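# Wheel paper-laden cart through door into yellow bay

## Task

Push the utility cart through the self-closing door into the other room and leave it in the yellow bay so that all four wheels sit within the taped outline, none touching the tape; the copy-paper case must be resting in the cart's top tray without overhanging any edge; the door must be closed when you finish; one or both robots may be used, and any robot that topples or finishes leaning counts as failure.

## Robot and tools

ROBOTS. There are two identical Hello Robot Stretch 4 units, r1 and r2. Each has an omni-wheel base, a lift that rides up a mast, and one arm that reaches forward, tipped with a wrist (yaw, pitch, roll) and a two-finger gripper. A robot stands about 1.6 m tall; its base rim lies within 0.23 m of the base origin. Robots pressing hard on each other ends the scene in failure; once bases touch, even millimetres more of driving counts as hard. Nothing in the state reports robot-to-robot contact, so rely on images, lidar_m and wrist_depth_mm. The same base command can leave the two robots up to about 3 cm apart per metre, which matters if they carry something jointly.

FRAMES. Base frame: origin on the floor beneath the base centre, x ahead, y to the left, z up, metres. hand_pose (a point between open fingertips) is in this frame and may be slightly wrong. Odometry frame: where the base frame was at scene start; base_odometry counts wheel turns only (slip counts as travel), heading in rad, left positive, -3.142 to 3.142. Each robot uses its own frames.

move. Arguments: r1, r2 (each that robot's share of one action), cameras, blocking. blocking must always be false, otherwise the call is refused; the call returns within roughly 0.5 s while motion continues. A robot not named gets no new command. Inside r1 or r2 put "base", "joints" or both, optionally "speeds", "pace", "contact_limits"; or "end_of_arm" by itself.
- base: one relative offset from where the base last reported itself, not a pose. translate_m: metres straight along x, forward positive, -2 to 2. strafe_m: metres sideways, left positive, -2 to 2. rotate_rad: turn in place, counter-clockwise positive, -3.2 to 3.2. Only translate_m and strafe_m may be combined (straight diagonal line, no turning).
- joints: absolute targets by name. lift_m 0 to 1.2; arm_m 0 to 0.55 extension; wrist_yaw_rad -1.134 to 4.276 (0 ahead, left positive, 3.14 stowed back); wrist_pitch_rad -1.117 to 4.259 (0 level, 1.57 pointing down); wrist_roll_rad -1.117 to 4.259 (clockwise seen from behind positive); gripper_m -0.038 to 0.141, fingertip gap in metres, biased by up to 0.015. Out-of-range joint targets are clipped and reported; other out-of-range values get the call refused; unknown keys make it invalid.
- pace: "slow", "default", "fast" or "max" for that robot's motions. Base tops: 0.1/0.3/0.4/0.6 m/s and 1/2/3/4 rad/s; lift 0.15/0.3/0.4/0.5 m/s; arm 0.1/0.4/0.6/0.7 m/s. A raised lift lowers base speed caps.
- speeds: per-joint top speed (lift_m, arm_m, wrist keys), up to the max-pace value; not gripper.
- contact_limits: 0 (gentlest) to 1, only for arm_m, lift_m, translate_m, strafe_m, rotate_rad, placed beside the matching command; default 0.5. A base limit persists until the next action naming base. Lift carrying 1 kg needs at least 0.15, 2 kg at least 0.3.
- end_of_arm: "enable_torque" revives wrist or gripper motors that switched off.
- cameras: list from r1_head_camera, r1_head_left_camera, r1_head_right_camera, r1_wrist_camera, the r2 equivalents, or "all"; omitted/null means all, [] means none.
A new move replaces only the targets it names; other motions keep running. Motions of one action start together.

wait: seconds 0 to 10, plus cameras. Returns full state; ends early when any commanded robot comes to rest. wait(0) shows progress in the "earlier move" line.
stop: cameras only. Brakes all running motions and returns when robots are still; also re-brakes slack wheels.
zoom_image: camera (one name) and region [x0, y0, x1, y1] in pixels from the top-left, at most 504 by 504, from that camera's latest image.
finished_scene: scene = number of the current scene. Irreversible; the goal must hold without the robots afterwards.

RESULTS. "pictures" lists the image order. "move: r1 done; r2 ..." gives each moved robot's outcome. "as last shown" lists robots not named; their lines repeat earlier values, status reads "not commanded". base_status/joint_status: done, moving, off_target (rested short, may still push), contact_stop (held back, now slack), time_out (after 14 s, target dropped), limit_stop_at_own_body, limit_stop_at_tilt (lean over 6 degrees; everything goes slack), torque_fault (motor limp). on_its_own reports uncommanded behaviour; "held at" is a target, not a reading. lidar_m: 12 distances in metres, 30-degree sectors, first straight ahead then counter-clockwise (4th left, 7th behind, 10th right); "-" means nothing seen or closer than 0.25 m; misses glass and thin legs. wrist_depth_mm: 7x7 grid from top left, 100 to 2000 mm, "-" unknown. turned_by_wheels vs turned_by_imu differing by over about 0.1 rad over a move means slip or collision. base_tilt in degrees (forward, right), with a fixed error up to 3. motor_effort in percent with peak in brackets; servo_current in mA for wrist and gripper servos.

GRIPPING. Command a gap more than 0.015 below the object's width; about 0.06 below resists tugging. Use -0.02 or less to close behind a handle or bar. Gripper reading and "done" do not prove a hold; check servo_current rise.

AVOID. Uncommanded stops, refusals (they cancel the remaining move/wait/finished_scene calls in that reply). Tipping: more than 1 kg in hand with arm_m over 0.2 while driving or turning, especially fast; strong steady pulls with a high gripper. Self-collision: gripper over base with low lift, tilted-up plus rolled or right-turned wrist, wrist yaw above 3.4 with arm out. Drops, slams, hard hits and very hard pushes. Time passes while you reason, so running motions continue meanwhile.

Each tool is called by a JSON object that holds its "op" and its "data".

## Session

{"op": "move", "data": {"blocking": false}}

Scene clock: 0.00 s.
r1.base_odometry: x=+0.000 y=+0.000 heading=+0.000
r1.turned_by_wheels: +0.000
r1.turned_by_imu: +0.000
r1.base_tilt: forward=-1.6 right=+1.3
r1.lidar_m: 1.92 2.25 3.81 1.93 0.97 0.84 0.83 0.93 0.77 0.76 0.93 1.59
r1.base_status: not commanded
r1.joint_positions: lift_m=+0.127 arm_m=+0.000 wrist_yaw_rad=+3.089 wrist_pitch_rad=+0.002 wrist_roll_rad=+0.000 gripper_m=+0.056
r1.joint_status: not commanded
r1.measured_speeds: all 0
r1.motor_effort: lift_m=+20 arm_m=-4 wheel_0=+0 wheel_1=+1 wheel_2=+1
r1.servo_current: wrist_yaw_rad=39 wrist_pitch_rad=46 wrist_roll_rad=65 gripper_m=39
r1.hand_pose: x=-0.1125 y=+0.1024 z=+0.3046 quat_wxyz=(+0.026, -0.001, +0.000, +1.000) (m; r1's base frame)
r1.wrist_depth_mm: 137 138 - - - - - / 113 139 - - - - - / 117 140 224 - - - - / 137 161 - - - - - / - - - - - - - / - - 191 - 187 - - / 842 759 750 788 788 732 768
r2.base_odometry: x=+0.000 y=+0.000 heading=+0.000
r2.turned_by_wheels: +0.000
r2.turned_by_imu: +0.000
r2.base_tilt: forward=-0.6 right=+0.1
r2.lidar_m: 2.02 1.45 1.40 1.49 2.01 2.22 2.34 3.17 1.60 3.62 2.59 2.46
r2.base_status: not commanded
r2.joint_positions: lift_m=+0.295 arm_m=+0.000 wrist_yaw_rad=+3.133 wrist_pitch_rad=+0.002 wrist_roll_rad=+0.000 gripper_m=+0.056
r2.joint_status: not commanded
r2.measured_speeds: all 0
r2.motor_effort: lift_m=+18 arm_m=-4 wheel_0=+0 wheel_1=-1 wheel_2=+0
r2.servo_current: wrist_yaw_rad=46 wrist_pitch_rad=39 wrist_roll_rad=46 gripper_m=59
r2.hand_pose: x=-0.1167 y=+0.0898 z=+0.4727 quat_wxyz=(+0.004, -0.001, +0.000, +1.000) (m; r2's base frame)
r2.wrist_depth_mm: - 140 - - - - - / - 126 150 - - - - / - 130 185 - - - - / 144 143 272 - - - - / 229 - - - - - - / 226 1576 196 1576 190 1618 1464 / 226 1060 1138 - - 1025 1060
pictures: r1_head_camera, r1_head_left_camera, r1_head_right_camera, r1_wrist_camera, r2_head_camera, r2_head_left_camera, r2_head_right_camera, r2_wrist_camera
Images, in order (width x height): r1_head_camera 420x560, r1_head_left_camera 420x672, r1_head_right_camera 420x672, r1_wrist_camera 616x392, r2_head_camera 420x560, r2_head_left_camera 420x672, r2_head_right_camera 420x672, r2_wrist_camera 616x392.

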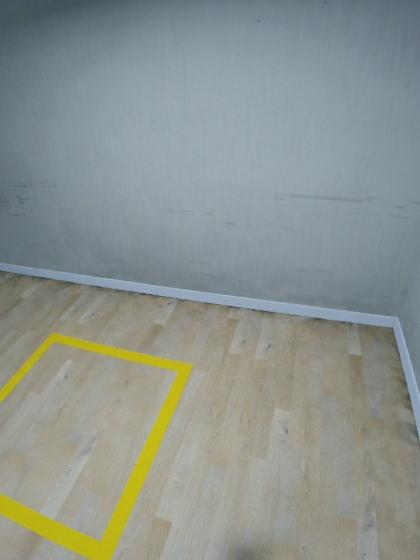

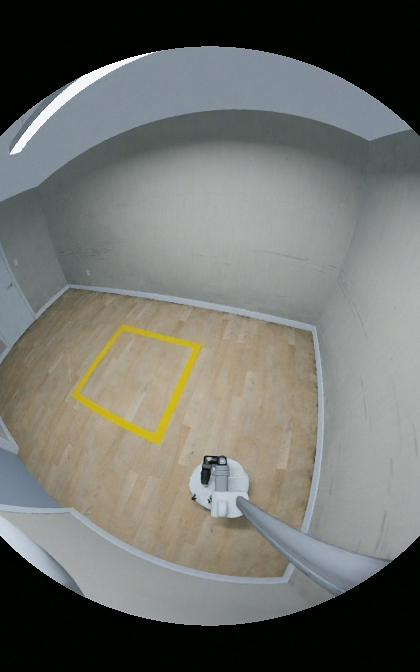

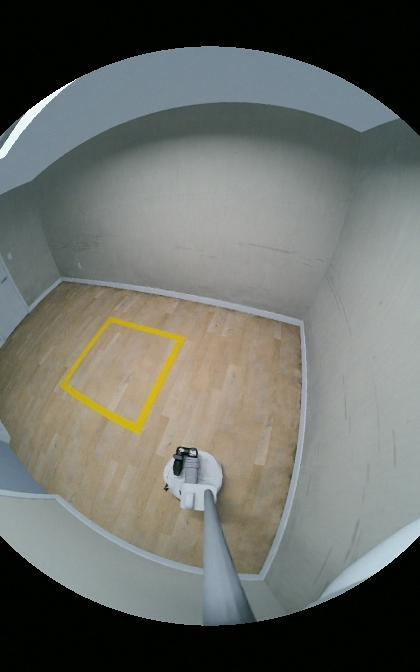

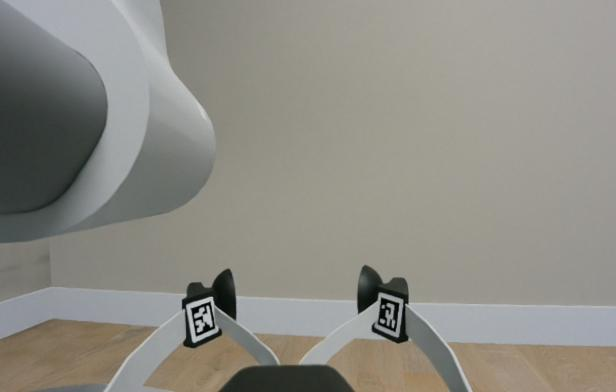

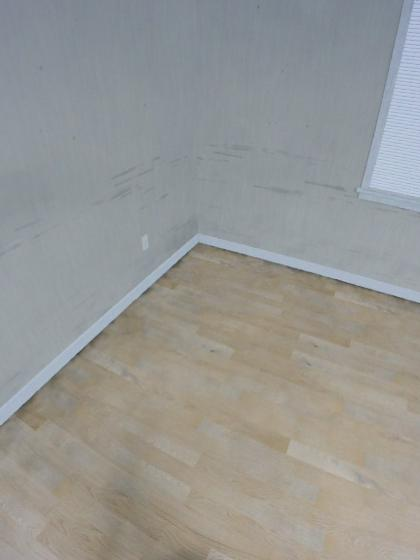

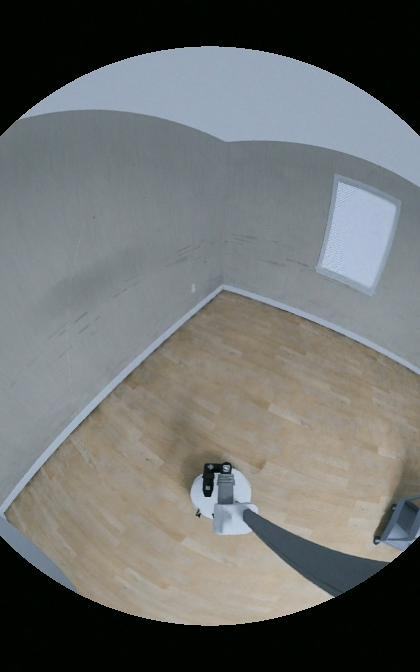

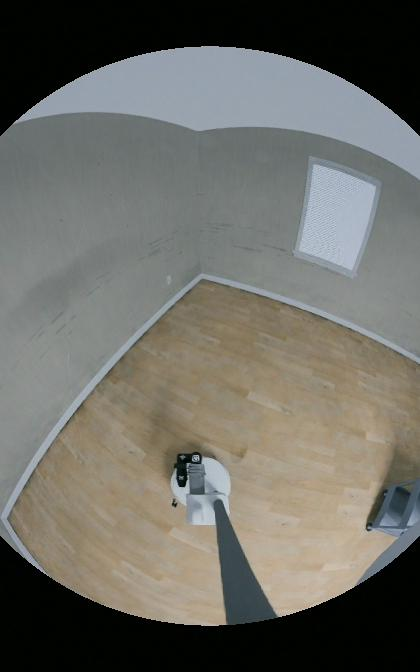

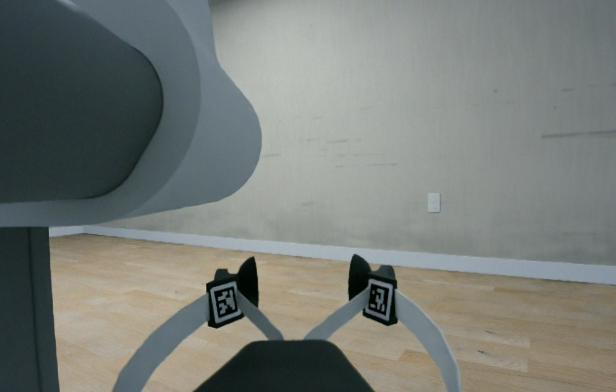

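{"op": "move", "data": {"blocking": false, "r1": {"base":{"rotate_rad":1.3}}, "r2": {"base":{"rotate_rad":-1.3}}, "cameras": []}}

{"op": "wait", "data": {"seconds": 2.5}}

Scene clock: 3.53 s.
move: r1 moving; r2 moving
r1.base_odometry: x=+0.000 y=+0.000 heading=+0.252
r1.turned_by_wheels: +0.252
r1.turned_by_imu: +0.252
r1.base_tilt: forward=-1.6 right=+1.2
r1.lidar_m: 1.98 2.71 3.66 1.25 0.89 0.80 0.87 0.80 0.77 0.82 1.11 1.92
r1.base_status: rotate_rad moving
r1.joint_positions: lift_m=+0.127 arm_m=+0.000 wrist_yaw_rad=+3.089 wrist_pitch_rad=+0.002 wrist_roll_rad=+0.000 gripper_m=+0.056
r1.joint_status: not commanded
r1.measured_speeds: translate_m=-0.001 strafe_m=-0.001 rotate_rad=+0.980 lift_m=+0.000 arm_m=+0.000 wrist_yaw_rad=+0.000 wrist_pitch_rad=+0.000 wrist_roll_rad=+0.000
r1.motor_effort: lift_m=+20(20) arm_m=-4(4) wheel_0=-8(9) wheel_1=-6(9) wheel_2=-7(7)
r1.servo_current: wrist_yaw_rad=59(59) wrist_pitch_rad=39(46) wrist_roll_rad=46(59) gripper_m=39(39)
r1.hand_pose: x=-0.1125 y=+0.1024 z=+0.3046 quat_wxyz=(+0.026, -0.001, +0.000, +1.000) (m; r1's base frame)
r1.wrist_depth_mm: 136 138 - - - - - / 113 139 - - - - - / 114 140 226 - - - - / 137 160 - - - - - / - - - - - - - / - 1060 190 - 187 - - / 778 750 750 798 750 699 732
r2.base_odometry: x=+0.000 y=+0.000 heading=-0.252
r2.turned_by_wheels: -0.252
r2.turned_by_imu: -0.244
r2.base_tilt: forward=-0.7 right=+0.1
r2.lidar_m: 2.52 1.62 1.40 1.40 1.67 2.23 2.24 2.64 1.59 1.63 2.93 2.49
r2.base_status: rotate_rad moving
r2.joint_positions: lift_m=+0.295 arm_m=+0.000 wrist_yaw_rad=+3.133 wrist_pitch_rad=+0.002 wrist_roll_rad=+0.000 gripper_m=+0.056
r2.joint_status: not commanded
r2.measured_speeds: translate_m=+0.000 strafe_m=+0.000 rotate_rad=-0.974 lift_m=+0.000 arm_m=+0.000 wrist_yaw_rad=+0.000 wrist_pitch_rad=+0.000 wrist_roll_rad=+0.000
r2.motor_effort: lift_m=+18(18) arm_m=-4(4) wheel_0=+8(9) wheel_1=+8(10) wheel_2=+9(11)
r2.servo_current: wrist_yaw_rad=33(52) wrist_pitch_rad=39(46) wrist_roll_rad=52(52) gripper_m=39(59)
r2.hand_pose: x=-0.1167 y=+0.0898 z=+0.4727 quat_wxyz=(+0.004, -0.001, +0.000, +1.000) (m; r2's base frame)
r2.wrist_depth_mm: - 141 - - - - - / - 127 150 - - - - / - 130 184 - - - - / 144 143 272 - - - - / 229 - - - - - - / 227 1576 196 1576 190 1661 1464 / 226 1060 1138 - - 1060 1060
pictures: none
No camera images: "cameras" was empty.

Scene clock: 4.93 s.
earlier move: r1 done; r2 done
r1.base_odometry: x=+0.000 y=+0.000 heading=+1.300
r1.turned_by_wheels: +1.048
r1.turned_by_imu: +1.053
r1.base_tilt: forward=-1.6 right=+1.3
r1.lidar_m: 3.79 1.23 0.89 0.83 0.88 0.82 0.77 0.81 1.10 1.93 2.00 2.67
r1.base_status: done
r1.joint_positions: lift_m=+0.127 arm_m=+0.000 wrist_yaw_rad=+3.089 wrist_pitch_rad=+0.002 wrist_roll_rad=+0.000 gripper_m=+0.056
r1.joint_status: not commanded
r1.measured_speeds: all 0
r1.motor_effort: lift_m=+20(20) arm_m=-4(4) wheel_0=-4(10) wheel_1=-1(9) wheel_2=-1(8)
r1.servo_current: wrist_yaw_rad=52(65) wrist_pitch_rad=46(52) wrist_roll_rad=59(65) gripper_m=39(46)
r1.hand_pose: x=-0.1125 y=+0.1024 z=+0.3046 quat_wxyz=(+0.026, -0.001, +0.000, +1.000) (m; r1's base frame)
r1.wrist_depth_mm: 136 138 - - - - - / 113 139 - - - - - / 118 140 229 - - - - / 137 162 - - - - - / - - - - - - - / - - 191 - 187 - - / 788 707 750 143 778 768 809
r2.base_odometry: x=+0.000 y=+0.000 heading=-1.299
r2.turned_by_wheels: -1.047
r2.turned_by_imu: -1.020
r2.base_tilt: forward=-0.6 right=+0.0
r2.lidar_m: 2.89 2.49 2.51 1.63 1.42 1.42 1.67 2.21 2.24 2.65 1.62 1.64
r2.base_status: done
r2.joint_positions: lift_m=+0.295 arm_m=+0.000 wrist_yaw_rad=+3.133 wrist_pitch_rad=+0.002 wrist_roll_rad=+0.000 gripper_m=+0.056
r2.joint_status: not commanded
r2.measured_speeds: all 0
r2.motor_effort: lift_m=+18(18) arm_m=-4(4) wheel_0=+5(11) wheel_1=+3(11) wheel_2=+5(11)
r2.servo_current: wrist_yaw_rad=39(59) wrist_pitch_rad=46(46) wrist_roll_rad=39(52) gripper_m=46(59)
r2.hand_pose: x=-0.1167 y=+0.0898 z=+0.4727 quat_wxyz=(+0.004, -0.001, +0.000, +1.000) (m; r2's base frame)
r2.wrist_depth_mm: - 140 - - - - - / - 126 151 - - - - / - 129 185 - - - - / 144 143 264 - - - - / 229 - - - - - - / 227 1576 196 1576 190 - - / 226 1078 1138 - - 1042 1008
wait: 1.40 of 2.5 s (r1 and r2 have come to rest)
pictures: r1_head_camera, r1_head_left_camera, r1_head_right_camera, r1_wrist_camera, r2_head_camera, r2_head_left_camera, r2_head_right_camera, r2_wrist_camera
Images, in order (width x height): r1_head_camera 420x560, r1_head_left_camera 420x672, r1_head_right_camera 420x672, r1_wrist_camera 616x392, r2_head_camera 420x560, r2_head_left_camera 420x672, r2_head_right_camera 420x672, r2_wrist_camera 616x392.

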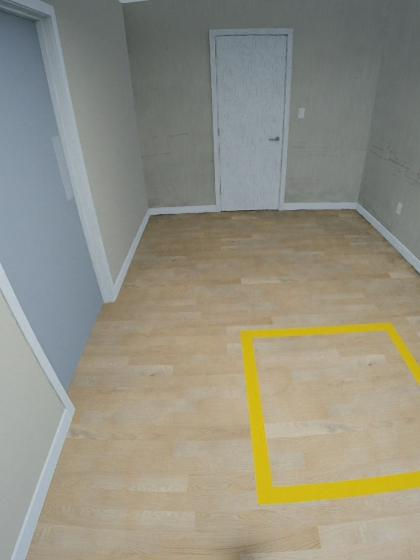

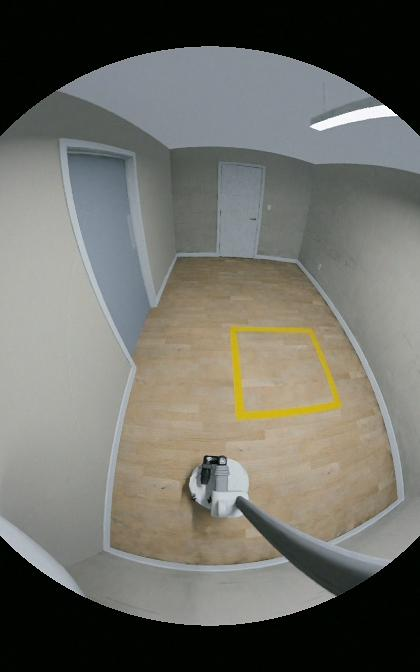

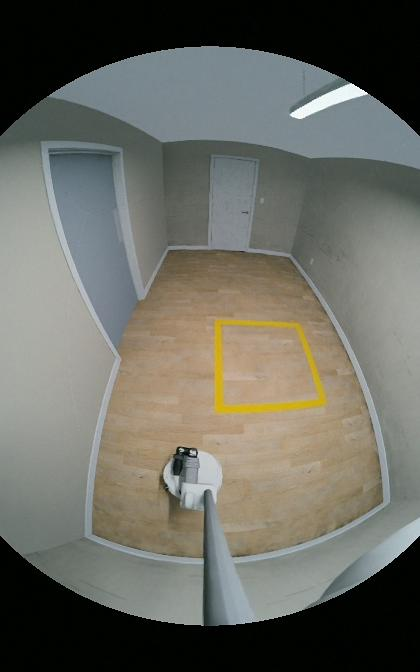

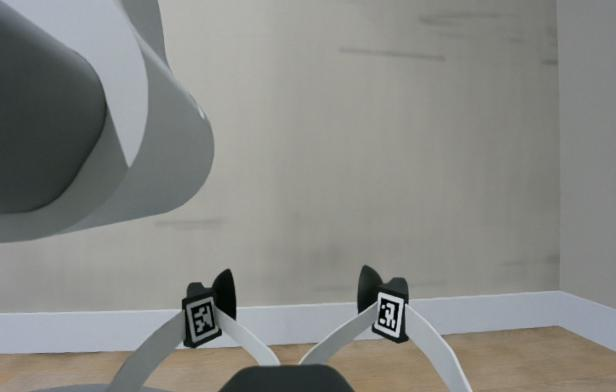

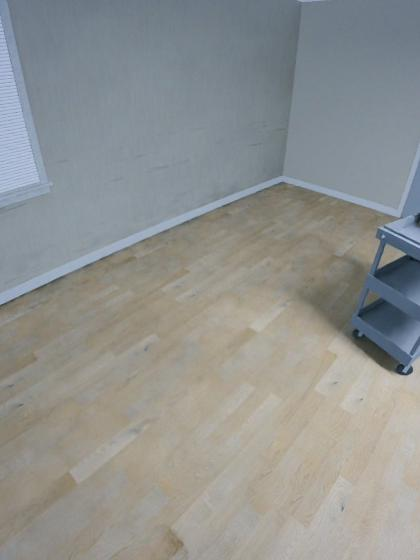

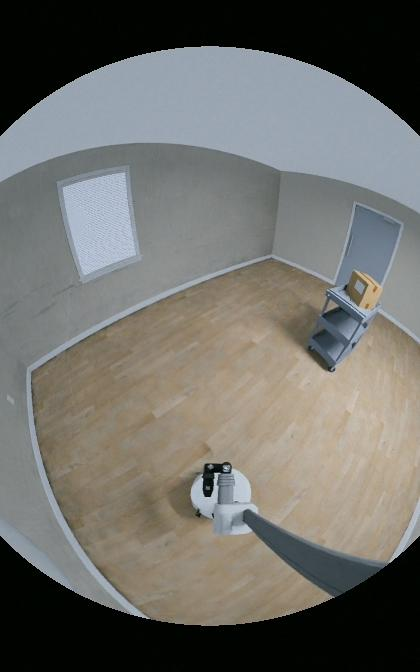

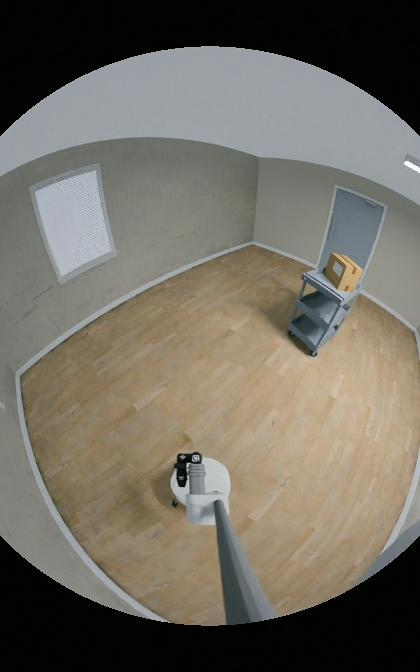

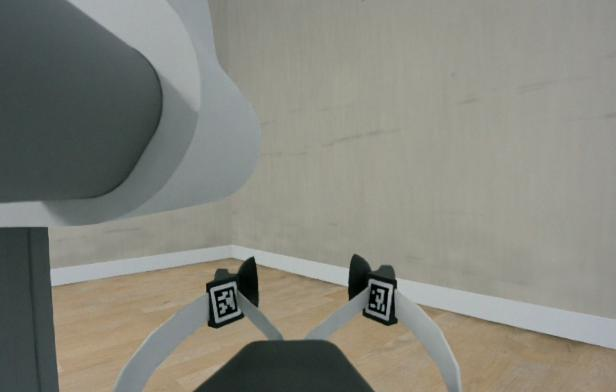

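{"op": "zoom_image", "data": {"camera": "r2_head_left_camera", "region": [280, 180, 420, 390]}}

{"op": "zoom_image", "data": {"camera": "r2_head_right_camera", "region": [270, 170, 410, 370]}}

{"op": "zoom_image", "data": {"camera": "r1_head_left_camera", "region": [50, 120, 180, 380]}}

{"op": "move", "data": {"blocking": false, "r2": {"base":{"rotate_rad":-0.75}}, "cameras": []}}

{"op": "wait", "data": {"seconds": 2, "cameras": ["r2_head_camera","r2_head_left_camera"]}}

{"op": "zoom_image", "data": {"camera": "r2_head_camera", "region": [0, 0, 420, 500]}}

Scaled by 2.400 from the camera's 420x672 image, which has a finer 600x960 frame.

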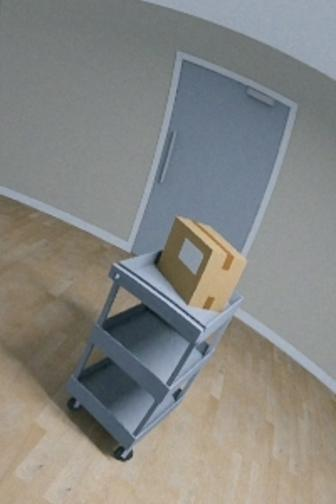

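Scaled by 2.520 from the camera's 420x672 image, which has a finer 600x960 frame.

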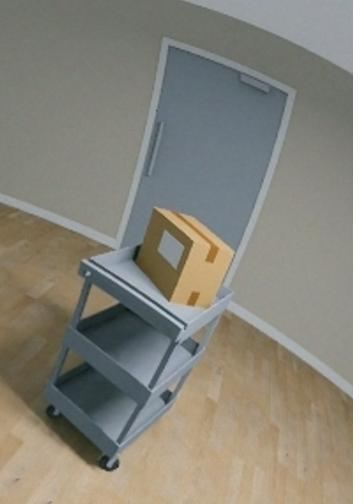

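Scaled by 1.938 from the camera's 420x672 image, which has a finer 600x960 frame.

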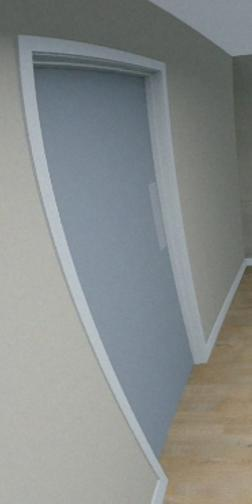

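Scene clock: 13.43 s.
move: r2 moving
r1: as last shown
r1.turned_by_wheels: +0.000
r1.turned_by_imu: +0.000
r1.lidar_m: 3.79 1.26 0.88 0.84 0.87 0.82 0.77 0.81 1.12 1.92 1.98 2.66
r1.motor_effort: lift_m=+20(20) arm_m=-4(4) wheel_0=-3(4) wheel_1=-1(1) wheel_2=-1(1)
r1.servo_current: wrist_yaw_rad=46(52) wrist_pitch_rad=46(46) wrist_roll_rad=59(65) gripper_m=39(46)
r1.wrist_depth_mm: 136 138 - - - - - / 114 139 - - - - - / 117 139 229 - - - - / 137 162 - - - - - / - - - - - - - / - - 190 - 187 - - / 788 707 750 143 809 778 809
r2.base_odometry: x=+0.000 y=+0.000 heading=-1.551
r2.turned_by_wheels: -0.252
r2.turned_by_imu: -0.245
r2.base_tilt: forward=-0.6 right=+0.1
r2.lidar_m: 3.50 2.58 2.50 1.98 1.47 1.40 1.51 2.06 2.22 2.34 3.26 1.62
r2.base_status: rotate_rad moving
r2.joint_positions: lift_m=+0.295 arm_m=+0.000 wrist_yaw_rad=+3.133 wrist_pitch_rad=+0.002 wrist_roll_rad=+0.000 gripper_m=+0.056
r2.joint_status: not commanded
r2.measured_speeds: translate_m=+0.001 strafe_m=+0.000 rotate_rad=-0.968 lift_m=+0.000 arm_m=+0.000 wrist_yaw_rad=+0.000 wrist_pitch_rad=+0.000 wrist_roll_rad=+0.000
r2.motor_effort: lift_m=+18(18) arm_m=-4(4) wheel_0=+10(13) wheel_1=+9(10) wheel_2=+10(11)
r2.servo_current: wrist_yaw_rad=46(59) wrist_pitch_rad=39(46) wrist_roll_rad=52(59) gripper_m=46(52)
r2.hand_pose: x=-0.1167 y=+0.0898 z=+0.4727 quat_wxyz=(+0.004, -0.001, +0.000, +1.000) (m; r2's base frame)
r2.wrist_depth_mm: - 141 - - - - - / - 126 141 - - - - / - 129 185 - - - - / 144 144 259 - - - - / 229 - - - - - - / 228 1618 196 1336 190 - - / 226 1060 1160 - - 1042 1060
pictures: none
No camera images: "cameras" was empty.

Scene clock: 14.43 s.
earlier move: r2 done
r1.base_odometry: x=+0.000 y=+0.000 heading=+1.300
r1.turned_by_wheels: +0.000
r1.turned_by_imu: +0.000
r1.base_tilt: forward=-1.6 right=+1.3
r1.lidar_m: 3.80 1.25 0.88 0.84 0.88 0.81 0.78 0.82 1.11 1.93 2.00 2.68
r1.base_status: not commanded
r1.joint_positions: lift_m=+0.127 arm_m=+0.000 wrist_yaw_rad=+3.089 wrist_pitch_rad=+0.002 wrist_roll_rad=+0.000 gripper_m=+0.056
r1.joint_status: not commanded
r1.measured_speeds: all 0
r1.motor_effort: lift_m=+20(20) arm_m=-4(4) wheel_0=-4(4) wheel_1=-1(1) wheel_2=-1(1)
r1.servo_current: wrist_yaw_rad=59(65) wrist_pitch_rad=46(52) wrist_roll_rad=39(65) gripper_m=52(52)
r1.hand_pose: x=-0.1125 y=+0.1024 z=+0.3046 quat_wxyz=(+0.026, -0.001, +0.000, +1.000) (m; r1's base frame)
r1.wrist_depth_mm: 136 138 - - - - - / 113 139 - - - - - / 118 140 228 - - - - / 137 162 - - - - - / - - - - - - - / - - 190 - 187 - - / 788 707 759 143 788 768 820
r2.base_odometry: x=+0.000 y=+0.000 heading=-2.048
r2.turned_by_wheels: -0.497
r2.turned_by_imu: -0.484
r2.base_tilt: forward=-0.7 right=+0.0
r2.lidar_m: 1.61 3.40 2.52 2.49 1.91 1.46 1.41 1.51 2.13 2.22 2.36 3.38
r2.base_status: done
r2.joint_positions: lift_m=+0.295 arm_m=+0.000 wrist_yaw_rad=+3.133 wrist_pitch_rad=+0.002 wrist_roll_rad=+0.000 gripper_m=+0.056
r2.joint_status: not commanded
r2.measured_speeds: all 0
r2.motor_effort: lift_m=+18(18) arm_m=-4(4) wheel_0=+5(13) wheel_1=+2(10) wheel_2=+5(11)
r2.servo_current: wrist_yaw_rad=33(65) wrist_pitch_rad=39(46) wrist_roll_rad=33(59) gripper_m=52(52)
r2.hand_pose: x=-0.1167 y=+0.0898 z=+0.4727 quat_wxyz=(+0.004, -0.001, +0.000, +1.000) (m; r2's base frame)
r2.wrist_depth_mm: - 141 - - - - - / - 127 141 - - - - / - 129 185 - - - - / 144 143 207 - - - - / 220 - - - - - - / 228 1464 191 171 190 - 1336 / 226 1078 1138 - - 1025 1060
wait: 1.00 of 2 s (r2 has come to rest)
pictures: r2_head_camera, r2_head_left_camera
Images, in order (width x height): r2_head_camera 420x560, r2_head_left_camera 420x672.

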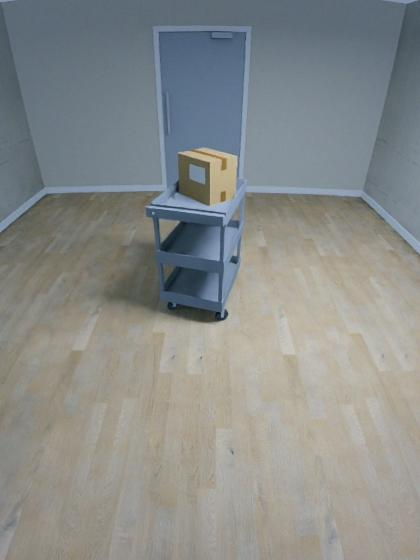

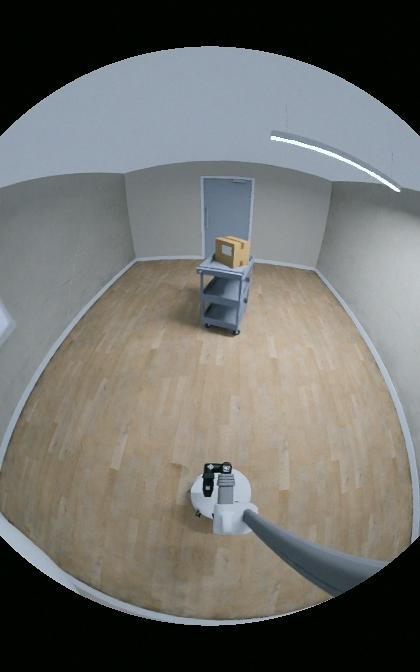

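Scaled by 1.008 from the camera's 420x560 image, which has a finer 1200x1600 frame.

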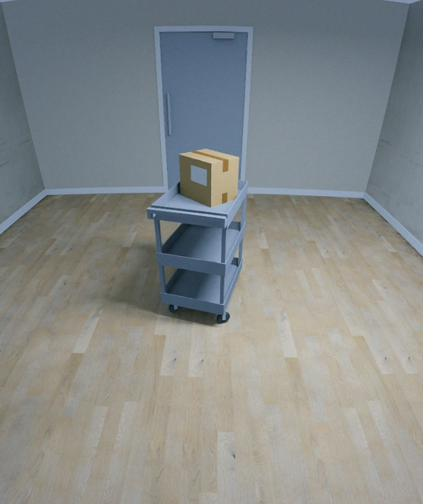

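{"op": "zoom_image", "data": {"camera": "r2_head_camera", "region": [130, 130, 270, 330]}}

{"op": "zoom_image", "data": {"camera": "r2_head_camera", "region": [140, 20, 260, 200]}}

{"op": "zoom_image", "data": {"camera": "r1_head_camera", "region": [0, 0, 140, 430]}}

Scaled by 2.520 from the camera's 420x560 image, which has a finer 1200x1600 frame.

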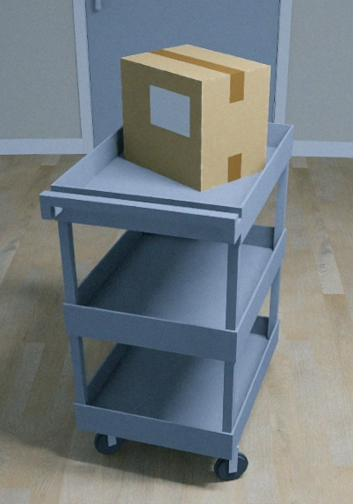

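Scaled by 2.800 from the camera's 420x560 image, which has a finer 1200x1600 frame.

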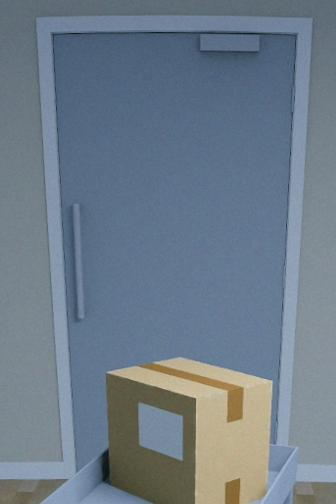

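This scene's latest camera images include none from r1_head_camera. They are from: r2_head_camera, r2_head_left_camera. r1_head_camera's image comes with the result of a call that names it in "cameras".

{"op": "move", "data": {"blocking": false, "r1": {"base":{"translate_m":1.65,"strafe_m":-0.25},"joints":{"lift_m":0.6}}, "r2": {"base":{"translate_m":0.4},"joints":{"lift_m":0.75}}, "cameras": []}}

{"op": "wait", "data": {"seconds": 2.5, "cameras": []}}

{"op": "move", "data": {"blocking": false, "r2": {"joints":{"wrist_yaw_rad":0.0,"wrist_pitch_rad":0.35}}, "cameras": []}}

{"op": "wait", "data": {"seconds": 3, "cameras": []}}

{"op": "wait", "data": {"seconds": 3, "cameras": []}}

{"op": "wait", "data": {"seconds": 0.1, "cameras": ["r1_head_camera","r1_head_left_camera","r2_head_camera","r2_wrist_camera"]}}

Scene clock: 65.63 s.
move: r1 moving; r2 moving
r1.base_odometry: x=+0.013 y=+0.029 heading=+1.300
r1.turned_by_wheels: +0.000
r1.turned_by_imu: +0.000
r1.base_tilt: forward=-1.6 right=+1.3
r1.lidar_m: 3.84 1.25 0.90 0.84 0.88 0.85 0.79 0.84 1.15 1.92 2.00 2.68
r1.base_status: translate_m moving; strafe_m moving
r1.joint_positions: lift_m=+0.164 arm_m=+0.000 wrist_yaw_rad=+3.089 wrist_pitch_rad=+0.002 wrist_roll_rad=+0.000 gripper_m=+0.056
r1.joint_status: lift_m moving
r1.measured_speeds: translate_m=+0.122 strafe_m=-0.018 rotate_rad=-0.001 lift_m=+0.146 arm_m=+0.000 wrist_yaw_rad=+0.000 wrist_pitch_rad=+0.000 wrist_roll_rad=+0.000
r1.motor_effort: lift_m=+26(28) arm_m=-4(4) wheel_0=+7(8) wheel_1=+4(8) wheel_2=-9(9)
r1.servo_current: wrist_yaw_rad=46(65) wrist_pitch_rad=39(52) wrist_roll_rad=26(59) gripper_m=39(52)
r1.hand_pose: x=-0.1125 y=+0.1024 z=+0.3421 quat_wxyz=(+0.026, -0.001, +0.000, +1.000) (m; r1's base frame)
r1.wrist_depth_mm: 137 138 - - - - - / 113 139 - - - - - / 116 139 224 - - - - / 137 162 - - - - - / - - - - - - - / - - 190 - 187 - - / 866 164 768 143 809 854 866
r2.base_odometry: x=-0.014 y=-0.028 heading=-2.048
r2.turned_by_wheels: +0.000
r2.turned_by_imu: +0.001
r2.base_tilt: forward=-0.7 right=+0.1
r2.lidar_m: 1.57 3.40 2.55 2.47 1.95 1.50 1.42 1.52 2.20 2.21 2.35 3.40
r2.base_status: translate_m moving
r2.joint_positions: lift_m=+0.333 arm_m=+0.000 wrist_yaw_rad=+3.133 wrist_pitch_rad=+0.002 wrist_roll_rad=+0.000 gripper_m=+0.056
r2.joint_status: lift_m moving
r2.measured_speeds: translate_m=+0.123 strafe_m=+0.000 rotate_rad=-0.001 lift_m=+0.146 arm_m=+0.000 wrist_yaw_rad=+0.000 wrist_pitch_rad=+0.000 wrist_roll_rad=+0.000
r2.motor_effort: lift_m=+21(24) arm_m=-4(4) wheel_0=+10(11) wheel_1=+8(9) wheel_2=-12(13)
r2.servo_current: wrist_yaw_rad=39(52) wrist_pitch_rad=39(46) wrist_roll_rad=46(52) gripper_m=46(52)
r2.hand_pose: x=-0.1167 y=+0.0898 z=+0.5104 quat_wxyz=(+0.004, -0.001, +0.000, +1.000) (m; r2's base frame)
r2.wrist_depth_mm: - 140 - - - - - / - 126 142 - - - - / - 129 183 - - - - / 144 143 216 - - - - / 220 - - - - - - / 220 1430 191 171 190 - 1430 / 236 1138 1229 - - 1098 1118
pictures: none
No camera images: "cameras" was empty.

Scene clock: 67.97 s.
earlier move: r1 moving; r2 done
r1.base_odometry: x=+0.275 y=+0.614 heading=+1.300
r1.turned_by_wheels: +0.000
r1.turned_by_imu: -0.001
r1.base_tilt: forward=-1.5 right=+1.3
r1.lidar_m: 3.26 1.57 1.02 0.96 1.00 1.37 1.42 1.49 1.91 1.80 1.87 2.52
r1.base_status: translate_m moving; strafe_m moving
r1.joint_positions: lift_m=+0.599 arm_m=+0.000 wrist_yaw_rad=+3.089 wrist_pitch_rad=+0.002 wrist_roll_rad=+0.000 gripper_m=+0.056
r1.joint_status: lift_m moving
r1.measured_speeds: translate_m=+0.297 strafe_m=-0.045 rotate_rad=-0.003 lift_m=+0.000 arm_m=+0.000 wrist_yaw_rad=+0.000 wrist_pitch_rad=+0.000 wrist_roll_rad=+0.000
r1.motor_effort: lift_m=+24(29) arm_m=-4(4) wheel_0=+4(10) wheel_1=+3(8) wheel_2=-6(10)
r1.servo_current: wrist_yaw_rad=52(65) wrist_pitch_rad=39(52) wrist_roll_rad=59(78) gripper_m=39(52)
r1.hand_pose: x=-0.1125 y=+0.1024 z=+0.7771 quat_wxyz=(+0.026, -0.001, +0.000, +1.000) (m; r1's base frame)
r1.wrist_depth_mm: - 139 - - - - - / 112 139 - - - - - / 116 140 220 - - - - / 137 157 - - - - - / - - - - - - - / - - 190 - 187 - - / - 140 - 137 - - -
r2.base_odometry: x=-0.183 y=-0.355 heading=-2.048
r2.turned_by_wheels: +0.000
r2.turned_by_imu: +0.001
r2.base_tilt: forward=-0.7 right=+0.1
r2.lidar_m: 1.22 3.35 2.58 2.44 2.46 1.86 1.79 1.95 2.29 2.23 2.40 3.43
r2.base_status: done
r2.joint_positions: lift_m=+0.750 arm_m=+0.000 wrist_yaw_rad=+3.133 wrist_pitch_rad=+0.002 wrist_roll_rad=+0.000 gripper_m=+0.056
r2.joint_status: all done
r2.measured_speeds: all 0
r2.motor_effort: lift_m=+21(27) arm_m=-4(4) wheel_0=+2(11) wheel_1=+3(9) wheel_2=-4(14)
r2.servo_current: wrist_yaw_rad=46(59) wrist_pitch_rad=39(46) wrist_roll_rad=52(65) gripper_m=52(59)
r2.hand_pose: x=-0.1167 y=+0.0898 z=+0.9275 quat_wxyz=(+0.004, -0.001, +0.000, +1.000) (m; r2's base frame)
r2.wrist_depth_mm: - 141 - - - - - / - 126 141 - - - - / - 129 185 - - - - / 144 143 206 - - - - / 230 - - - - - - / 227 - 193 - 188 - - / 226 - 1863 - - - -
wait: 2.33 of 2.5 s (r2 has come to rest)
pictures: none
No camera images: "cameras" was empty.

Scene clock: 68.47 s.
earlier move: r1 moving
move: r2 moving
r1.base_odometry: x=+0.337 y=+0.751 heading=+1.300
r1.turned_by_wheels: +0.000
r1.turned_by_imu: +0.000
r1.base_tilt: forward=-1.6 right=+1.3
r1.lidar_m: 3.11 1.58 1.14 0.98 1.03 1.38 1.58 1.65 1.88 1.76 1.84 2.49
r1.base_status: translate_m moving; strafe_m moving
r1.joint_positions: lift_m=+0.599 arm_m=+0.000 wrist_yaw_rad=+3.089 wrist_pitch_rad=+0.002 wrist_roll_rad=+0.000 gripper_m=+0.056
r1.joint_status: all done
r1.measured_speeds: translate_m=+0.296 strafe_m=-0.046 rotate_rad=-0.004 lift_m=+0.000 arm_m=+0.000 wrist_yaw_rad=+0.000 wrist_pitch_rad=+0.000 wrist_roll_rad=+0.000
r1.motor_effort: lift_m=+25(25) arm_m=-4(4) wheel_0=+6(6) wheel_1=+4(5) wheel_2=-5(6)
r1.servo_current: wrist_yaw_rad=46(52) wrist_pitch_rad=46(52) wrist_roll_rad=52(59) gripper_m=39(46)
r1.hand_pose: x=-0.1125 y=+0.1024 z=+0.7771 quat_wxyz=(+0.026, -0.001, +0.000, +1.000) (m; r1's base frame)
r1.wrist_depth_mm: - 138 - - - - - / 112 139 - - - - - / 116 139 220 - - - - / 137 157 - - - - - / - - - - - - - / - - 191 - 187 - - / - 151 182 137 - - -
r2.base_odometry: x=-0.183 y=-0.355 heading=-2.048
r2.turned_by_wheels: +0.000
r2.turned_by_imu: +0.000
r2.base_tilt: forward=-0.7 right=+0.0
r2.lidar_m: 1.23 3.33 2.56 2.45 2.47 1.87 1.79 1.90 2.33 2.24 2.40 3.42
r2.base_status: not commanded
r2.joint_positions: lift_m=+0.750 arm_m=+0.000 wrist_yaw_rad=+2.569 wrist_pitch_rad=+0.346 wrist_roll_rad=+0.000 gripper_m=+0.056
r2.joint_status: wrist_yaw_rad moving; wrist_pitch_rad moving
r2.measured_speeds: translate_m=+0.000 strafe_m=+0.000 rotate_rad=+0.000 lift_m=+0.000 arm_m=+0.000 wrist_yaw_rad=-1.743 wrist_pitch_rad=+0.143 wrist_roll_rad=+0.000
r2.motor_effort: lift_m=+21(21) arm_m=-4(4) wheel_0=+2(3) wheel_1=+4(4) wheel_2=-4(4)
r2.servo_current: wrist_yaw_rad=111(124) wrist_pitch_rad=26(85) wrist_roll_rad=52(52) gripper_m=46(52)
r2.hand_pose: x=-0.0098 y=+0.2204 z=+0.8301 quat_wxyz=(+0.278, -0.165, +0.049, +0.945) (m; r2's base frame)
r2.wrist_depth_mm: - - - - - - - / - - - - - - - / - - - - - - - / - - - - - - - / - 1808 1863 1921 1808 1756 1756 / 1464 1499 196 1464 190 1464 1366 / 1229 1205 1205 - - 1160 1160
pictures: none
No camera images: "cameras" was empty.

Scene clock: 70.33 s.
earlier move: r1 moving; r2 done
r1.base_odometry: x=+0.566 y=+1.262 heading=+1.300
r1.turned_by_wheels: +0.000
r1.turned_by_imu: +0.000
r1.base_tilt: forward=-1.6 right=+1.3
r1.lidar_m: 2.56 1.61 1.24 1.15 1.12 1.51 2.14 2.23 1.77 1.67 1.75 2.35
r1.base_status: translate_m moving; strafe_m moving
r1.joint_positions: lift_m=+0.600 arm_m=+0.000 wrist_yaw_rad=+3.089 wrist_pitch_rad=+0.002 wrist_roll_rad=+0.000 gripper_m=+0.056
r1.joint_status: all done
r1.measured_speeds: translate_m=+0.297 strafe_m=-0.045 rotate_rad=+0.003 lift_m=+0.000 arm_m=+0.000 wrist_yaw_rad=+0.000 wrist_pitch_rad=+0.000 wrist_roll_rad=+0.000
r1.motor_effort: lift_m=+25(25) arm_m=-4(4) wheel_0=+5(8) wheel_1=+5(5) wheel_2=-4(6)
r1.servo_current: wrist_yaw_rad=52(72) wrist_pitch_rad=33(52) wrist_roll_rad=46(65) gripper_m=39(52)
r1.hand_pose: x=-0.1125 y=+0.1024 z=+0.7771 quat_wxyz=(+0.026, -0.001, +0.000, +1.000) (m; r1's base frame)
r1.wrist_depth_mm: 136 138 - - - - - / 112 139 - - - - - / 116 139 267 - - - - / 136 158 - - - - - / - - - - - - - / - - 193 - 187 - - / 1921 1756 1756 154 1863 1576 -
r2.base_odometry: x=-0.183 y=-0.355 heading=-2.048
r2.turned_by_wheels: +0.000
r2.turned_by_imu: +0.000
r2.base_tilt: forward=-0.7 right=+0.0
r2.lidar_m: 1.20 3.32 2.58 2.47 2.46 1.87 1.81 1.93 2.32 2.25 2.39 3.45
r2.base_status: not commanded
r2.joint_positions: lift_m=+0.750 arm_m=+0.000 wrist_yaw_rad=+0.003 wrist_pitch_rad=+0.349 wrist_roll_rad=+0.000 gripper_m=+0.056
r2.joint_status: all done
r2.measured_speeds: all 0
r2.motor_effort: lift_m=+21(21) arm_m=-4(4) wheel_0=+2(3) wheel_1=+3(4) wheel_2=-3(4)
r2.servo_current: wrist_yaw_rad=46(130) wrist_pitch_rad=39(85) wrist_roll_rad=46(59) gripper_m=52(52)
r2.hand_pose: x=+0.4422 y=-0.0866 z=+0.8294 quat_wxyz=(+0.985, +0.000, +0.173, +0.001) (m; r2's base frame)
r2.wrist_depth_mm: - - - 1229 - - - / - - - 1255 - - - / - - - - - - - / - - - 1118 - - - / 1808 1863 1863 - 1756 1808 1756 / 1464 1464 196 1308 190 1464 1397 / 1229 1182 1229 - - 1160 1160
wait: 1.87 of 3 s (r2 has come to rest)
pictures: none
No camera images: "cameras" was empty.

Scene clock: 72.17 s.
earlier move: r1 done
r1.base_odometry: x=+0.682 y=+1.523 heading=+1.300
r1.turned_by_wheels: +0.000
r1.turned_by_imu: +0.000
r1.base_tilt: forward=-1.6 right=+1.3
r1.lidar_m: 2.29 1.67 1.23 1.21 1.24 1.61 2.40 2.42 1.74 1.62 1.68 2.26
r1.base_status: done
r1.joint_positions: lift_m=+0.600 arm_m=+0.000 wrist_yaw_rad=+3.089 wrist_pitch_rad=+0.002 wrist_roll_rad=+0.000 gripper_m=+0.056
r1.joint_status: all done
r1.measured_speeds: all 0
r1.motor_effort: lift_m=+25(25) arm_m=-4(4) wheel_0=+3(8) wheel_1=+1(5) wheel_2=+0(6)
r1.servo_current: wrist_yaw_rad=46(72) wrist_pitch_rad=39(52) wrist_roll_rad=46(65) gripper_m=39(52)
r1.hand_pose: x=-0.1125 y=+0.1024 z=+0.7771 quat_wxyz=(+0.026, -0.001, +0.000, +1.000) (m; r1's base frame)
r1.wrist_depth_mm: 136 139 - - - - - / 113 139 - - - - - / 118 140 273 - - - - / 137 162 - - - - - / - - - - - - - / - - 194 - 187 - - / 1921 1708 1708 153 1808 1618 -
r2.base_odometry: x=-0.183 y=-0.355 heading=-2.048
r2.turned_by_wheels: +0.000
r2.turned_by_imu: +0.000
r2.base_tilt: forward=-0.7 right=+0.1
r2.lidar_m: 1.22 3.37 2.56 2.46 2.47 1.87 1.81 1.92 2.34 2.25 2.39 3.40
r2.base_status: not commanded
r2.joint_positions: lift_m=+0.750 arm_m=+0.000 wrist_yaw_rad=+0.003 wrist_pitch_rad=+0.349 wrist_roll_rad=+0.000 gripper_m=+0.056
r2.joint_status: all done
r2.measured_speeds: all 0
r2.motor_effort: lift_m=+21(21) arm_m=-4(4) wheel_0=+2(3) wheel_1=+4(4) wheel_2=-3(4)
r2.servo_current: wrist_yaw_rad=39(130) wrist_pitch_rad=39(85) wrist_roll_rad=52(59) gripper_m=46(59)
r2.hand_pose: x=+0.4422 y=-0.0866 z=+0.8294 quat_wxyz=(+0.985, +0.000, +0.173, +0.001) (m; r2's base frame)
r2.wrist_depth_mm: - - - 1229 - - - / - - - 1229 - - - / - - - - - - - / - - - 1098 - - - / 1863 1863 1863 - 1808 1808 1756 / 1464 1464 196 1308 190 1430 1397 / 1229 1182 1229 - - 1160 1182
wait: 1.83 of 3 s (r1 has come to rest)
pictures: none
No camera images: "cameras" was empty.

Scene clock: 72.27 s.
r1.base_odometry: x=+0.682 y=+1.523 heading=+1.300
r1.turned_by_wheels: +0.000
r1.turned_by_imu: +0.000
r1.base_tilt: forward=-1.6 right=+1.3
r1.lidar_m: 2.27 1.69 1.23 1.21 1.25 1.60 2.41 2.43 1.73 1.63 1.68 2.27
r1.base_status: done
r1.joint_positions: lift_m=+0.600 arm_m=+0.000 wrist_yaw_rad=+3.089 wrist_pitch_rad=+0.002 wrist_roll_rad=+0.000 gripper_m=+0.056
r1.joint_status: all done
r1.measured_speeds: all 0
r1.motor_effort: lift_m=+25(25) arm_m=-4(4) wheel_0=+2(8) wheel_1=+1(5) wheel_2=-1(6)
r1.servo_current: wrist_yaw_rad=46(72) wrist_pitch_rad=33(52) wrist_roll_rad=46(65) gripper_m=33(52)
r1.hand_pose: x=-0.1125 y=+0.1024 z=+0.7771 quat_wxyz=(+0.026, -0.001, +0.000, +1.000) (m; r1's base frame)
r1.wrist_depth_mm: 137 138 - - - - - / 113 139 - - - - - / 118 140 272 - - - - / 137 161 - - - - - / - - - - - - - / - - 194 - 187 - - / 1863 1661 1661 153 1863 1618 -
r2.base_odometry: x=-0.183 y=-0.355 heading=-2.048
r2.turned_by_wheels: +0.000
r2.turned_by_imu: +0.000
r2.base_tilt: forward=-0.7 right=+0.1
r2.lidar_m: 1.19 3.38 2.58 2.45 2.42 1.86 1.81 1.93 2.31 2.25 2.38 3.43
r2.base_status: not commanded
r2.joint_positions: lift_m=+0.750 arm_m=+0.000 wrist_yaw_rad=+0.003 wrist_pitch_rad=+0.349 wrist_roll_rad=+0.000 gripper_m=+0.056
r2.joint_status: all done
r2.measured_speeds: all 0
r2.motor_effort: lift_m=+21(21) arm_m=-4(4) wheel_0=+2(3) wheel_1=+4(4) wheel_2=-3(4)
r2.servo_current: wrist_yaw_rad=46(130) wrist_pitch_rad=46(85) wrist_roll_rad=52(59) gripper_m=52(59)
r2.hand_pose: x=+0.4422 y=-0.0866 z=+0.8294 quat_wxyz=(+0.985, +0.000, +0.173, +0.001) (m; r2's base frame)
r2.wrist_depth_mm: - - - 1255 - - - / - - - 1229 - - - / - - - - - - - / - - - 1078 - - - / 1863 1921 1863 - 1808 1708 1756 / 1464 1464 196 1336 190 1464 1397 / 1255 1205 1255 - - 1182 1160
wait: 0.10 s; no rest
pictures: r1_head_camera, r1_head_left_camera, r2_head_camera, r2_wrist_camera
Images, in order (width x height): r1_head_camera 420x560, r1_head_left_camera 420x672, r2_head_camera 420x560, r2_wrist_camera 616x392.

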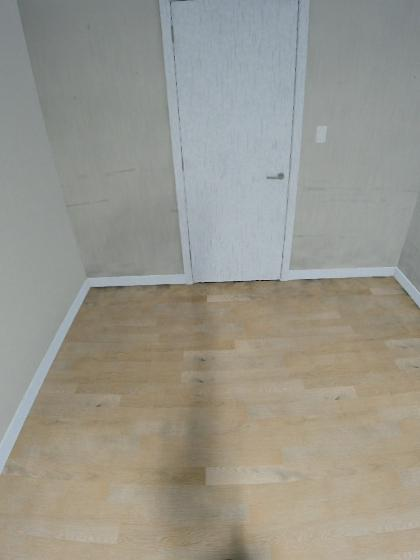

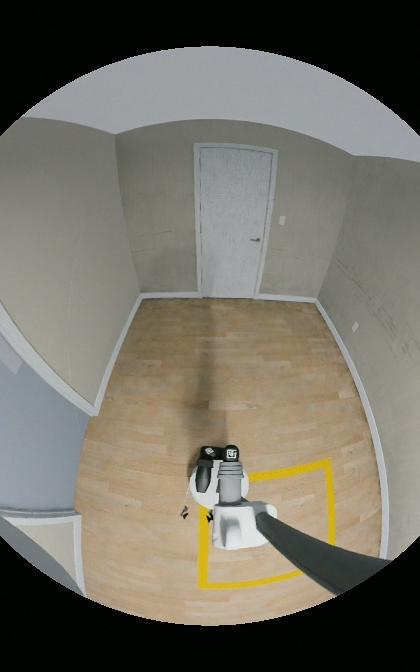

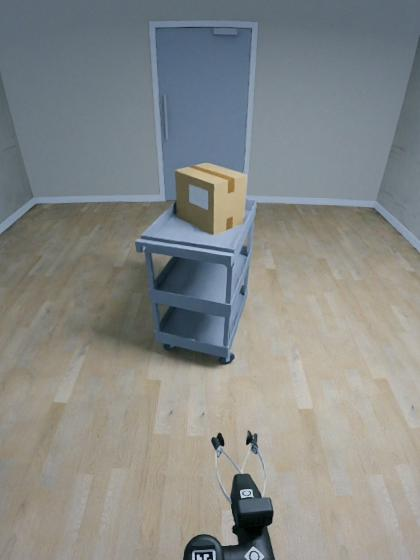

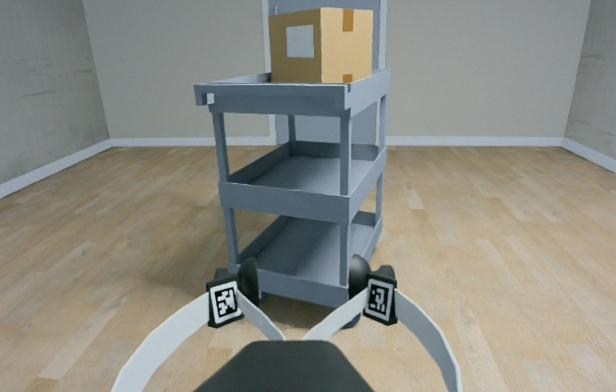

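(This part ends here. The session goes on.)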